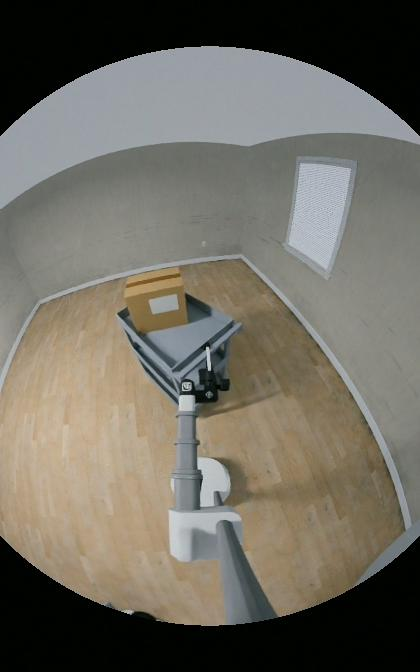

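{"method": "move", "body": {
  "blocking": false,
  "r2": {"joints":{"gripper_m":0.1}}
}}

{"method": "wait", "body": {
  "seconds": 1.5
}}

{"method": "move", "body": {
  "blocking": false,
  "r2": {"joints":{"arm_m":0.0}}
}}

{"method": "wait", "body": {
  "seconds": 2
}}

{"method": "move", "body": {
  "blocking": false,
  "r2": {"base":{"strafe_m":0.9}}
}}

{"method": "wait", "body": {
  "seconds": 6
}}

{"method": "move", "body": {
  "blocking": false,
  "r2": {"base":{"rotate_rad":-1.29},"joints":{"gripper_m":-0.03,"wrist_roll_rad":0}}
}}

{"method": "wait", "body": {
  "seconds": 3,
  "cameras": ["r2_head_camera","r2_head_left_camera","r1_head_left_camera"]
}}

Scene clock: 837.80 s.
move: r2 moving
r1: as last shown
r1.lidar_m: 2.85 1.60 5.02 0.32 0.25 - 0.25 0.27 0.59 1.17 1.13 2.70
r1.motor_effort: lift_m=+20(20) arm_m=+4(4) wheel_0=+0(1) wheel_1=+0(0) wheel_2=+0(0)
r1.servo_current: wrist_yaw_rad=59(59) wrist_pitch_rad=39(46) wrist_roll_rad=52(59) gripper_m=39(46)
r1.contact_limits: translate_m 0.7
r1.wrist_depth_mm: - 138 319 291 267 246 232 / - 137 312 291 267 247 234 / 111 138 252 291 268 248 234 / 128 142 307 293 270 249 232 / 394 357 320 294 267 248 233 / 402 359 195 294 191 247 235 / 407 359 320 143 266 240 235
r2.base_odometry: x=-0.340 y=-2.221 heading=+0.829
r2.turned_by_wheels: +0.000
r2.turned_by_imu: +0.000
r2.base_tilt: forward=-0.7 right=+0.1
r2.lidar_m: 0.48 0.64 3.43 3.00 3.01 1.63 1.69 2.31 2.03 1.75 1.76 0.76
r2.base_status: not commanded
r2.joint_positions: lift_m=+0.692 arm_m=+0.220 wrist_yaw_rad=+0.005 wrist_pitch_rad=+0.007 wrist_roll_rad=+1.569 gripper_m=-0.003
r2.joint_status: gripper_m moving
r2.measured_speeds: translate_m=+0.000 strafe_m=+0.000 rotate_rad=-0.001 lift_m=+0.000 arm_m=+0.000 wrist_yaw_rad=+0.000 wrist_pitch_rad=+0.000 wrist_roll_rad=+0.000
r2.motor_effort: lift_m=+21(21) arm_m=+4(4) wheel_0=+0(1) wheel_1=-4(4) wheel_2=+8(9)
r2.servo_current: wrist_yaw_rad=52(59) wrist_pitch_rad=52(52) wrist_roll_rad=52(52) gripper_m=59(98)
r2.contact_limits: arm_m 0.6
r2.hand_pose: x=+0.6797 y=-0.0861 z=+0.8679 quat_wxyz=(+0.708, +0.707, +0.004, -0.001) (m; r2's base frame)
r2.wrist_depth_mm: - - - - - 1661 1118 / - - - 351 - 1537 1160 / - - - 322 382 1464 442 / - - - 225 304 1708 496 / - - - 195 257 1808 - / - - 189 168 181 715 - / - - 433 - 209 - -

Scene clock: 839.30 s.
earlier move: r2 done
r1.base_odometry: x=-1.450 y=+1.624 heading=+1.819
r1.turned_by_wheels: +0.000
r1.turned_by_imu: +0.000
r1.base_tilt: forward=-1.6 right=+1.3
r1.lidar_m: 2.82 1.63 5.03 0.31 0.25 - 0.25 0.25 0.59 1.15 1.12 2.70
r1.base_status: not commanded
r1.joint_positions: lift_m=+0.127 arm_m=+0.000 wrist_yaw_rad=+3.092 wrist_pitch_rad=+0.002 wrist_roll_rad=+0.000 gripper_m=+0.056
r1.joint_status: not commanded
r1.measured_speeds: all 0
r1.motor_effort: lift_m=+20(20) arm_m=+4(4) wheel_0=+0(1) wheel_1=+0(0) wheel_2=+0(0)
r1.servo_current: wrist_yaw_rad=46(72) wrist_pitch_rad=46(52) wrist_roll_rad=33(65) gripper_m=39(46)
r1.contact_limits: translate_m 0.7
r1.hand_pose: x=-0.1128 y=+0.1017 z=+0.3046 quat_wxyz=(+0.025, -0.001, +0.000, +1.000) (m; r1's base frame)
r1.wrist_depth_mm: - 137 319 290 267 246 233 / - 137 312 291 266 248 234 / 111 138 253 291 268 247 235 / 128 142 307 293 270 249 233 / 399 357 322 293 268 249 233 / 404 359 195 294 191 249 236 / 410 359 319 143 267 241 236
r2.base_odometry: x=-0.340 y=-2.221 heading=+0.829
r2.turned_by_wheels: +0.000
r2.turned_by_imu: +0.000
r2.base_tilt: forward=-0.7 right=+0.0
r2.lidar_m: 0.51 0.64 3.43 3.01 3.01 1.60 1.68 2.33 2.01 1.73 1.75 0.76
r2.base_status: not commanded
r2.joint_positions: lift_m=+0.692 arm_m=+0.220 wrist_yaw_rad=+0.002 wrist_pitch_rad=+0.007 wrist_roll_rad=+1.569 gripper_m=+0.100
r2.joint_status: all done
r2.measured_speeds: all 0
r2.motor_effort: lift_m=+21(21) arm_m=+4(4) wheel_0=-1(1) wheel_1=-4(4) wheel_2=+5(9)
r2.servo_current: wrist_yaw_rad=46(59) wrist_pitch_rad=46(52) wrist_roll_rad=39(59) gripper_m=52(117)
r2.contact_limits: arm_m 0.6
r2.hand_pose: x=+0.6794 y=-0.0869 z=+0.8679 quat_wxyz=(+0.708, +0.707, +0.003, -0.002) (m; r2's base frame)
r2.wrist_depth_mm: - - - - - 1708 1182 / - - - 351 - 1708 1182 / - - - 334 392 402 402 / - - - 306 317 1708 504 / - - - 199 266 1756 - / - - 193 171 194 683 - / - - 442 - 214 - -
wait: 1.50 s; at rest by 1.47 s

Scene clock: 839.80 s.
move: r2 moving
r1: as last shown
r1.base_tilt: forward=-1.5 right=+1.3
r1.lidar_m: 2.82 1.60 5.02 0.31 0.25 - 0.25 0.25 0.60 1.17 1.10 2.70
r1.motor_effort: lift_m=+20(20) arm_m=+4(4) wheel_0=+0(0) wheel_1=+0(0) wheel_2=+0(0)
r1.servo_current: wrist_yaw_rad=46(72) wrist_pitch_rad=39(52) wrist_roll_rad=33(65) gripper_m=39(46)
r1.contact_limits: translate_m 0.7
r1.wrist_depth_mm: - 137 319 291 267 246 233 / - 138 310 291 267 246 233 / 111 138 252 291 267 247 233 / 128 142 309 293 268 247 232 / 397 355 320 294 270 248 233 / 404 359 195 293 191 249 235 / 407 359 319 143 268 240 236
r2.base_odometry: x=-0.340 y=-2.221 heading=+0.829
r2.turned_by_wheels: +0.000
r2.turned_by_imu: +0.000
r2.base_tilt: forward=-0.7 right=+0.1
r2.lidar_m: 0.47 0.61 3.43 3.00 3.00 1.63 1.67 2.34 1.99 1.76 1.75 0.75
r2.base_status: not commanded
r2.joint_positions: lift_m=+0.692 arm_m=+0.169 wrist_yaw_rad=+0.002 wrist_pitch_rad=+0.007 wrist_roll_rad=+1.569 gripper_m=+0.100
r2.joint_status: arm_m moving
r2.measured_speeds: translate_m=+0.000 strafe_m=+0.000 rotate_rad=+0.000 lift_m=+0.000 arm_m=-0.195 wrist_yaw_rad=+0.000 wrist_pitch_rad=+0.000 wrist_roll_rad=+0.000
r2.motor_effort: lift_m=+21(21) arm_m=-2(10) wheel_0=-1(1) wheel_1=-4(4) wheel_2=+5(5)
r2.servo_current: wrist_yaw_rad=46(59) wrist_pitch_rad=52(52) wrist_roll_rad=46(52) gripper_m=52(59)
r2.hand_pose: x=+0.6289 y=-0.0869 z=+0.8679 quat_wxyz=(+0.708, +0.707, +0.003, -0.002) (m; r2's base frame)
r2.wrist_depth_mm: - - - - - 1661 1182 / - - - 418 - 1708 1182 / - - - 394 433 1499 436 / - - - 329 370 1708 554 / - - - 243 304 1756 - / - - 193 209 193 - - / - - 480 - 245 - -

Scene clock: 841.07 s.
earlier move: r2 done
r1.base_odometry: x=-1.450 y=+1.624 heading=+1.819
r1.turned_by_wheels: +0.000
r1.turned_by_imu: +0.000
r1.base_tilt: forward=-1.6 right=+1.3
r1.lidar_m: 2.79 1.62 5.04 0.32 0.25 - 0.25 0.26 0.61 1.16 1.14 2.70
r1.base_status: not commanded
r1.joint_positions: lift_m=+0.127 arm_m=+0.000 wrist_yaw_rad=+3.092 wrist_pitch_rad=+0.002 wrist_roll_rad=+0.000 gripper_m=+0.056
r1.joint_status: not commanded
r1.measured_speeds: all 0
r1.motor_effort: lift_m=+20(20) arm_m=+4(4) wheel_0=+0(1) wheel_1=+0(0) wheel_2=+0(0)
r1.servo_current: wrist_yaw_rad=52(72) wrist_pitch_rad=39(52) wrist_roll_rad=46(65) gripper_m=39(52)
r1.contact_limits: translate_m 0.7
r1.hand_pose: x=-0.1128 y=+0.1017 z=+0.3046 quat_wxyz=(+0.025, -0.001, +0.000, +1.000) (m; r1's base frame)
r1.wrist_depth_mm: - 137 319 291 266 247 232 / - 138 310 291 267 248 233 / 111 138 253 291 267 248 234 / 128 142 309 293 268 248 233 / 399 357 322 293 270 248 232 / 407 359 195 294 190 249 236 / 404 359 319 143 267 241 235
r2.base_odometry: x=-0.340 y=-2.221 heading=+0.829
r2.turned_by_wheels: +0.000
r2.turned_by_imu: +0.000
r2.base_tilt: forward=-0.7 right=+0.1
r2.lidar_m: 0.46 0.63 3.45 3.02 3.02 1.63 1.69 2.30 2.05 1.73 1.75 0.79
r2.base_status: not commanded
r2.joint_positions: lift_m=+0.692 arm_m=+0.000 wrist_yaw_rad=+0.002 wrist_pitch_rad=+0.007 wrist_roll_rad=+1.569 gripper_m=+0.100
r2.joint_status: all done
r2.measured_speeds: all 0
r2.motor_effort: lift_m=+21(21) arm_m=-7(10) wheel_0=-1(1) wheel_1=-4(4) wheel_2=+5(5)
r2.servo_current: wrist_yaw_rad=52(59) wrist_pitch_rad=52(59) wrist_roll_rad=59(59) gripper_m=52(59)
r2.hand_pose: x=+0.4596 y=-0.0869 z=+0.8679 quat_wxyz=(+0.708, +0.707, +0.003, -0.002) (m; r2's base frame)
r2.wrist_depth_mm: - - - - - 1708 1182 / - - - - - 1756 1182 / - - - - - 1499 1078 / - - - 559 - 759 517 / - - - 466 480 866 462 / - - 195 399 192 - - / - - 634 - - - -
wait: 1.27 of 2 s (r2 has come to rest)

Scene clock: 841.57 s.
move: r2 moving
r1: as last shown
r1.lidar_m: 2.84 1.60 5.02 0.31 0.25 - 0.25 0.25 0.63 1.14 1.11 2.70
r1.motor_effort: lift_m=+20(20) arm_m=+3(4) wheel_0=+0(0) wheel_1=+0(0) wheel_2=+0(0)
r1.servo_current: wrist_yaw_rad=46(72) wrist_pitch_rad=39(52) wrist_roll_rad=52(52) gripper_m=39(52)
r1.contact_limits: translate_m 0.7
r1.wrist_depth_mm: - 137 320 290 267 246 232 / - 137 310 290 267 247 233 / 111 138 251 291 267 247 233 / 128 141 309 293 268 249 233 / 397 357 322 294 270 248 233 / 407 359 196 296 191 249 235 / 410 362 319 143 267 240 236
r2.base_odometry: x=-0.366 y=-2.197 heading=+0.829
r2.turned_by_wheels: +0.000
r2.turned_by_imu: +0.000
r2.base_tilt: forward=-0.7 right=+0.0
r2.lidar_m: 0.48 0.69 3.38 2.96 2.97 1.64 1.65 2.32 2.05 1.79 1.78 0.75
r2.base_status: strafe_m moving
r2.joint_positions: lift_m=+0.692 arm_m=+0.000 wrist_yaw_rad=+0.002 wrist_pitch_rad=+0.007 wrist_roll_rad=+1.569 gripper_m=+0.100
r2.joint_status: not commanded
r2.measured_speeds: translate_m=+0.001 strafe_m=+0.141 rotate_rad=-0.007 lift_m=+0.000 arm_m=+0.000 wrist_yaw_rad=+0.000 wrist_pitch_rad=+0.000 wrist_roll_rad=+0.000
r2.motor_effort: lift_m=+21(21) arm_m=-7(7) wheel_0=-10(16) wheel_1=+11(12) wheel_2=-1(3)
r2.servo_current: wrist_yaw_rad=52(52) wrist_pitch_rad=52(52) wrist_roll_rad=46(59) gripper_m=52(59)
r2.hand_pose: x=+0.4596 y=-0.0869 z=+0.8679 quat_wxyz=(+0.708, +0.707, +0.003, -0.002) (m; r2's base frame)
r2.wrist_depth_mm: - - - - - 1708 1160 / - - - - - 1661 1182 / - - - - - 668 603 / - - - 504 - 778 492 / - - - 436 449 842 436 / - - 195 379 192 - - / - - 627 - - - -

Scene clock: 845.40 s.
earlier move: r2 done
r1.base_odometry: x=-1.450 y=+1.624 heading=+1.819
r1.turned_by_wheels: +0.000
r1.turned_by_imu: +0.000
r1.base_tilt: forward=-1.5 right=+1.3
r1.lidar_m: 2.83 2.30 1.54 0.31 0.25 - 0.25 0.25 0.61 1.16 1.12 2.71
r1.base_status: not commanded
r1.joint_positions: lift_m=+0.127 arm_m=+0.000 wrist_yaw_rad=+3.092 wrist_pitch_rad=+0.002 wrist_roll_rad=+0.000 gripper_m=+0.056
r1.joint_status: not commanded
r1.measured_speeds: all 0
r1.motor_effort: lift_m=+20(20) arm_m=+4(4) wheel_0=+0(1) wheel_1=+0(0) wheel_2=+0(0)
r1.servo_current: wrist_yaw_rad=72(72) wrist_pitch_rad=39(52) wrist_roll_rad=33(72) gripper_m=46(52)
r1.contact_limits: translate_m 0.7
r1.hand_pose: x=-0.1128 y=+0.1017 z=+0.3046 quat_wxyz=(+0.025, -0.001, +0.000, +1.000) (m; r1's base frame)
r1.wrist_depth_mm: - 137 319 290 267 246 233 / - 137 310 291 266 248 234 / 111 137 252 293 268 247 234 / 129 142 310 293 270 249 233 / 397 357 322 294 270 248 233 / 410 357 196 294 192 250 235 / 407 359 317 143 267 240 236
r2.base_odometry: x=-1.003 y=-1.613 heading=+0.829
r2.turned_by_wheels: +0.000
r2.turned_by_imu: +0.001
r2.base_tilt: forward=-0.7 right=+0.1
r2.lidar_m: 3.26 3.26 2.45 2.12 2.14 2.54 1.54 1.65 2.99 2.62 0.91 0.92
r2.base_status: done
r2.joint_positions: lift_m=+0.692 arm_m=+0.000 wrist_yaw_rad=+0.002 wrist_pitch_rad=+0.007 wrist_roll_rad=+1.569 gripper_m=+0.100
r2.joint_status: not commanded
r2.measured_speeds: all 0
r2.motor_effort: lift_m=+21(21) arm_m=-7(7) wheel_0=+0(17) wheel_1=+2(12) wheel_2=+0(3)
r2.servo_current: wrist_yaw_rad=46(59) wrist_pitch_rad=52(59) wrist_roll_rad=46(59) gripper_m=52(59)
r2.hand_pose: x=+0.4596 y=-0.0869 z=+0.8679 quat_wxyz=(+0.708, +0.707, +0.003, -0.002) (m; r2's base frame)
r2.wrist_depth_mm: - - - 741 - - 1160 / - - - - - 1756 1182 / - - - - - 1708 1205 / - - - - - 1708 1182 / - - - - - 1756 1205 / - - 193 - 194 1499 1205 / - - - - - 1863 1205
wait: 3.83 of 6 s (r2 has come to rest)

Scene clock: 845.90 s.
move: r2 moving
r1: as last shown
r1.lidar_m: 2.84 2.26 1.53 0.31 0.25 - 0.25 0.26 0.62 1.18 1.12 2.70
r1.servo_current: wrist_yaw_rad=39(52) wrist_pitch_rad=33(46) wrist_roll_rad=65(65) gripper_m=46(46)
r1.contact_limits: translate_m 0.7
r1.wrist_depth_mm: - 137 317 291 267 246 232 / - 137 314 291 267 247 234 / 111 137 253 291 270 247 234 / 128 142 309 291 267 249 231 / 397 359 320 294 268 249 232 / 404 359 195 294 191 249 236 / 407 359 322 143 267 240 235
r2.base_odometry: x=-1.003 y=-1.613 heading=+0.577
r2.turned_by_wheels: -0.251
r2.turned_by_imu: -0.244
r2.base_tilt: forward=-0.7 right=+0.1
r2.lidar_m: 0.99 3.27 2.93 2.21 2.13 2.23 1.58 1.56 2.66 2.72 0.98 0.93
r2.base_status: rotate_rad moving
r2.joint_positions: lift_m=+0.692 arm_m=+0.000 wrist_yaw_rad=+0.002 wrist_pitch_rad=+0.007 wrist_roll_rad=+0.981 gripper_m=+0.083
r2.joint_status: wrist_roll_rad moving; gripper_m moving
r2.measured_speeds: translate_m=+0.002 strafe_m=+0.000 rotate_rad=-0.967 lift_m=+0.000 arm_m=+0.000 wrist_yaw_rad=+0.000 wrist_pitch_rad=+0.000 wrist_roll_rad=-1.820
r2.motor_effort: lift_m=+21(21) arm_m=-7(7) wheel_0=+9(10) wheel_1=+10(10) wheel_2=+10(11)
r2.servo_current: wrist_yaw_rad=46(65) wrist_pitch_rad=46(52) wrist_roll_rad=65(78) gripper_m=98(111)
r2.hand_pose: x=+0.4596 y=-0.0869 z=+0.8679 quat_wxyz=(+0.882, +0.471, +0.004, -0.001) (m; r2's base frame)
r2.wrist_depth_mm: - - - 707 715 - 917 / - - - 768 661 - - / - - - - 1118 - - / - - - - - 1060 - / - - - - - 1708 1042 / - - 196 - 191 1430 1118 / - - - - 1808 1397 1025

Scene clock: 847.40 s.
earlier move: r2 done
r1.base_odometry: x=-1.450 y=+1.624 heading=+1.819
r1.turned_by_wheels: +0.000
r1.turned_by_imu: +0.000
r1.base_tilt: forward=-1.5 right=+1.3
r1.lidar_m: 2.81 1.70 1.55 0.33 0.25 - 0.25 0.25 0.60 1.17 1.10 2.70
r1.base_status: not commanded
r1.joint_positions: lift_m=+0.127 arm_m=+0.000 wrist_yaw_rad=+3.092 wrist_pitch_rad=+0.002 wrist_roll_rad=+0.000 gripper_m=+0.056
r1.joint_status: not commanded
r1.measured_speeds: all 0
r1.motor_effort: lift_m=+20(20) arm_m=+4(4) wheel_0=+0(1) wheel_1=+0(1) wheel_2=+0(0)
r1.servo_current: wrist_yaw_rad=52(59) wrist_pitch_rad=33(52) wrist_roll_rad=39(65) gripper_m=46(46)
r1.contact_limits: translate_m 0.7
r1.hand_pose: x=-0.1128 y=+0.1017 z=+0.3046 quat_wxyz=(+0.025, -0.001, +0.000, +1.000) (m; r1's base frame)
r1.wrist_depth_mm: - 137 319 291 266 246 233 / - 137 312 290 267 247 233 / 111 138 252 291 268 246 235 / 128 142 307 293 268 248 233 / 397 357 322 293 267 249 233 / 410 362 195 296 191 249 236 / 407 362 322 143 266 240 236
r2.base_odometry: x=-1.003 y=-1.613 heading=-0.460
r2.turned_by_wheels: -1.038
r2.turned_by_imu: -1.010
r2.base_tilt: forward=-0.7 right=+0.1
r2.lidar_m: 0.96 0.94 0.97 3.29 2.87 2.18 2.13 2.25 1.56 1.54 2.67 2.66
r2.base_status: done
r2.joint_positions: lift_m=+0.692 arm_m=+0.000 wrist_yaw_rad=+0.002 wrist_pitch_rad=+0.007 wrist_roll_rad=+0.002 gripper_m=-0.029
r2.joint_status: all done
r2.measured_speeds: all 0
r2.motor_effort: lift_m=+21(21) arm_m=-7(7) wheel_0=+3(10) wheel_1=+3(11) wheel_2=+5(12)
r2.servo_current: wrist_yaw_rad=39(65) wrist_pitch_rad=52(59) wrist_roll_rad=46(91) gripper_m=98(169)
r2.hand_pose: x=+0.4596 y=-0.0869 z=+0.8679 quat_wxyz=(+1.000, +0.001, +0.004, +0.001) (m; r2's base frame)
r2.wrist_depth_mm: - - - - - - - / - - - - - - - / - - - - - - - / - - - - - - - / - - - - - - - / - - 186 200 179 - - / - - 1808 - - - 1863
wait: 1.50 of 3 s (r2 has come to rest)
pictures: r1_head_left_camera, r2_head_camera, r2_head_left_camera
Images, in order (width x height): r1_head_left_camera 420x672, r2_head_camera 420x560, r2_head_left_camera 420x672.

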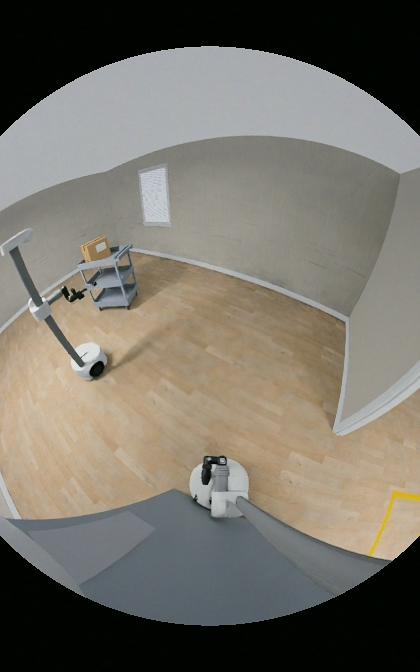

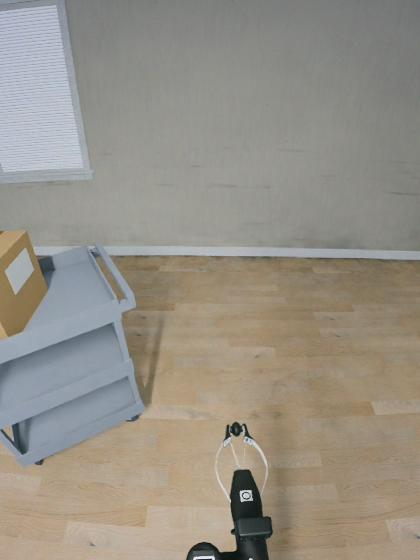

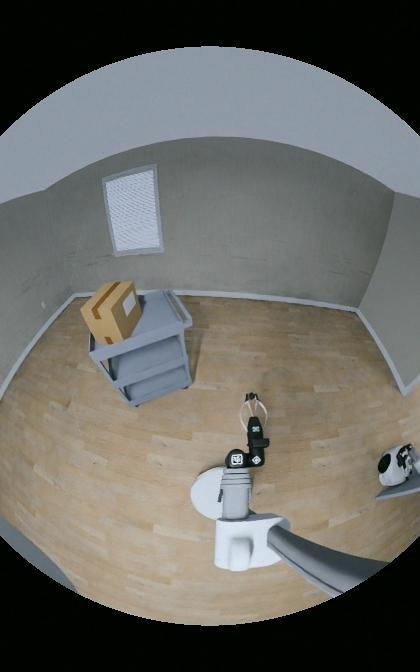

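{"method": "move", "body": {
  "blocking": false,
  "r2": {"base":{"strafe_m":1.05},"joints":{"lift_m":0.655}}
}}

{"method": "wait", "body": {
  "seconds": 3
}}

{"method": "wait", "body": {
  "seconds": 5,
  "cameras": ["r2_head_camera","r2_head_left_camera","r2_wrist_camera"]
}}

Scene clock: 857.97 s.
move: r2 moving
r1: as last shown
r1.lidar_m: 2.80 1.76 1.58 0.29 0.25 - 0.25 0.25 0.62 1.16 1.12 2.68
r1.motor_effort: lift_m=+20(20) arm_m=+4(4) wheel_0=+0(1) wheel_1=+0(0) wheel_2=+0(0)
r1.servo_current: wrist_yaw_rad=52(65) wrist_pitch_rad=46(46) wrist_roll_rad=33(72) gripper_m=39(46)
r1.contact_limits: translate_m 0.7
r1.wrist_depth_mm: - 137 317 290 267 246 232 / - 137 312 290 266 246 233 / 111 138 253 293 268 246 234 / 129 141 309 294 270 248 232 / 399 357 322 293 270 248 233 / 404 359 196 296 191 249 235 / 407 359 322 143 267 240 236
r2.base_odometry: x=-0.987 y=-1.580 heading=-0.460
r2.turned_by_wheels: +0.000
r2.turned_by_imu: +0.001
r2.base_tilt: forward=-0.7 right=+0.1
r2.lidar_m: 0.98 0.89 0.97 3.25 2.87 2.19 2.12 2.22 1.57 1.61 2.70 2.68
r2.base_status: strafe_m moving
r2.joint_positions: lift_m=+0.661 arm_m=+0.000 wrist_yaw_rad=+0.002 wrist_pitch_rad=+0.007 wrist_roll_rad=+0.002 gripper_m=-0.029
r2.joint_status: lift_m moving
r2.measured_speeds: translate_m=-0.001 strafe_m=+0.140 rotate_rad=+0.007 lift_m=-0.065 arm_m=+0.000 wrist_yaw_rad=+0.000 wrist_pitch_rad=+0.000 wrist_roll_rad=+0.000
r2.motor_effort: lift_m=+13(19) arm_m=-7(7) wheel_0=-11(12) wheel_1=+12(13) wheel_2=+0(4)
r2.servo_current: wrist_yaw_rad=39(59) wrist_pitch_rad=52(52) wrist_roll_rad=59(59) gripper_m=104(111)
r2.hand_pose: x=+0.4596 y=-0.0869 z=+0.8374 quat_wxyz=(+1.000, +0.001, +0.004, +0.001) (m; r2's base frame)
r2.wrist_depth_mm: - - - - - - - / - - - - - - - / - - - - - - - / - - - - - - - / - - - - - - - / - - 186 200 179 - - / - - 1808 - - - 1808

Scene clock: 860.97 s.
earlier move: r2 moving
r1.base_odometry: x=-1.450 y=+1.624 heading=+1.819
r1.turned_by_wheels: +0.000
r1.turned_by_imu: +0.000
r1.base_tilt: forward=-1.5 right=+1.3
r1.lidar_m: 2.82 2.29 2.44 0.31 0.25 - 0.25 0.26 0.62 1.18 1.12 2.70
r1.base_status: not commanded
r1.joint_positions: lift_m=+0.127 arm_m=+0.000 wrist_yaw_rad=+3.092 wrist_pitch_rad=+0.002 wrist_roll_rad=+0.000 gripper_m=+0.056
r1.joint_status: not commanded
r1.measured_speeds: all 0
r1.motor_effort: lift_m=+20(20) arm_m=+4(4) wheel_0=+0(1) wheel_1=+0(0) wheel_2=+0(0)
r1.servo_current: wrist_yaw_rad=46(72) wrist_pitch_rad=39(46) wrist_roll_rad=46(72) gripper_m=39(52)
r1.contact_limits: translate_m 0.7
r1.hand_pose: x=-0.1128 y=+0.1017 z=+0.3046 quat_wxyz=(+0.025, -0.001, +0.000, +1.000) (m; r1's base frame)
r1.wrist_depth_mm: - 137 319 291 266 247 233 / - 138 310 290 268 246 232 / 111 138 253 291 268 247 234 / 128 142 307 293 267 249 232 / 399 355 322 293 270 249 233 / 407 359 195 294 191 249 234 / 413 359 319 143 267 240 235
r2.base_odometry: x=-0.606 y=-0.811 heading=-0.460
r2.turned_by_wheels: +0.000
r2.turned_by_imu: +0.000
r2.base_tilt: forward=-0.7 right=+0.0
r2.lidar_m: 0.65 2.81 2.45 2.39 2.56 2.12 2.06 2.21 3.14 2.43 3.61 0.68
r2.base_status: strafe_m moving
r2.joint_positions: lift_m=+0.655 arm_m=+0.000 wrist_yaw_rad=+0.002 wrist_pitch_rad=+0.007 wrist_roll_rad=+0.002 gripper_m=-0.029
r2.joint_status: all done
r2.measured_speeds: translate_m=+0.000 strafe_m=+0.300 rotate_rad=+0.000 lift_m=+0.000 arm_m=+0.000 wrist_yaw_rad=+0.000 wrist_pitch_rad=+0.000 wrist_roll_rad=+0.000
r2.motor_effort: lift_m=+15(19) arm_m=-7(7) wheel_0=-5(13) wheel_1=+7(14) wheel_2=-1(4)
r2.servo_current: wrist_yaw_rad=46(59) wrist_pitch_rad=46(59) wrist_roll_rad=46(65) gripper_m=104(111)
r2.hand_pose: x=+0.4596 y=-0.0869 z=+0.8314 quat_wxyz=(+1.000, +0.001, +0.004, +0.001) (m; r2's base frame)
r2.wrist_depth_mm: - - - - - - - / - - - 535 521 - - / - - - 539 530 - - / - - - 539 496 554 - / - - - 407 473 - - / - - 185 198 179 - - / 1921 1756 1576 - - - -
wait: 3.00 s; no rest

Scene clock: 862.30 s.
earlier move: r2 done
r1.base_odometry: x=-1.450 y=+1.624 heading=+1.819
r1.turned_by_wheels: +0.000
r1.turned_by_imu: +0.000
r1.base_tilt: forward=-1.6 right=+1.3
r1.lidar_m: 2.84 2.32 2.59 0.29 0.25 - 0.25 0.25 0.60 1.17 1.09 2.70
r1.base_status: not commanded
r1.joint_positions: lift_m=+0.127 arm_m=+0.000 wrist_yaw_rad=+3.092 wrist_pitch_rad=+0.002 wrist_roll_rad=+0.000 gripper_m=+0.056
r1.joint_status: not commanded
r1.measured_speeds: all 0
r1.motor_effort: lift_m=+20(20) arm_m=+4(4) wheel_0=+0(1) wheel_1=+0(0) wheel_2=+0(0)
r1.servo_current: wrist_yaw_rad=59(72) wrist_pitch_rad=39(52) wrist_roll_rad=52(72) gripper_m=46(52)
r1.contact_limits: translate_m 0.7
r1.hand_pose: x=-0.1128 y=+0.1017 z=+0.3046 quat_wxyz=(+0.025, -0.001, +0.000, +1.000) (m; r1's base frame)
r1.wrist_depth_mm: - 137 319 290 266 246 233 / - 138 309 291 268 248 234 / 111 138 251 291 270 248 234 / 128 141 309 293 270 248 233 / 397 359 322 294 268 248 234 / 404 357 195 293 191 248 236 / 410 359 319 143 267 241 235
r2.base_odometry: x=-0.537 y=-0.672 heading=-0.460
r2.turned_by_wheels: +0.000
r2.turned_by_imu: +0.000
r2.base_tilt: forward=-0.7 right=+0.1
r2.lidar_m: 0.73 2.81 2.29 2.24 2.36 2.14 2.07 2.20 3.16 2.58 3.60 0.65
r2.base_status: done
r2.joint_positions: lift_m=+0.655 arm_m=+0.000 wrist_yaw_rad=+0.002 wrist_pitch_rad=+0.007 wrist_roll_rad=+0.002 gripper_m=-0.029
r2.joint_status: all done
r2.measured_speeds: all 0
r2.motor_effort: lift_m=+15(19) arm_m=-7(7) wheel_0=-2(13) wheel_1=+2(14) wheel_2=+0(4)
r2.servo_current: wrist_yaw_rad=33(59) wrist_pitch_rad=52(59) wrist_roll_rad=46(65) gripper_m=98(111)
r2.hand_pose: x=+0.4596 y=-0.0869 z=+0.8314 quat_wxyz=(+1.000, +0.001, +0.004, +0.001) (m; r2's base frame)
r2.wrist_depth_mm: - - - - - - - / - - - - 530 521 - / - - - - 535 525 - / - - - - 539 521 496 / - - - - - 424 - / - - 186 198 179 1042 - / 1808 1756 1756 - - - -
wait: 1.33 of 5 s (r2 has come to rest)
pictures: r2_head_camera, r2_head_left_camera, r2_wrist_camera
Images, in order (width x height): r2_head_camera 420x560, r2_head_left_camera 420x672, r2_wrist_camera 616x392.

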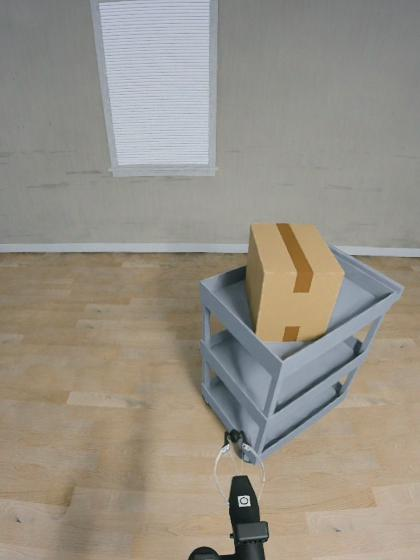

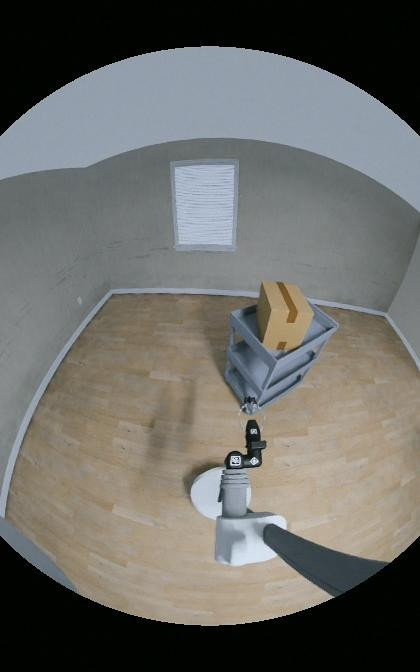

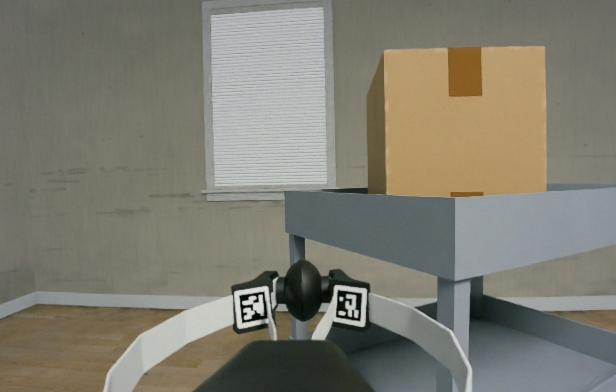

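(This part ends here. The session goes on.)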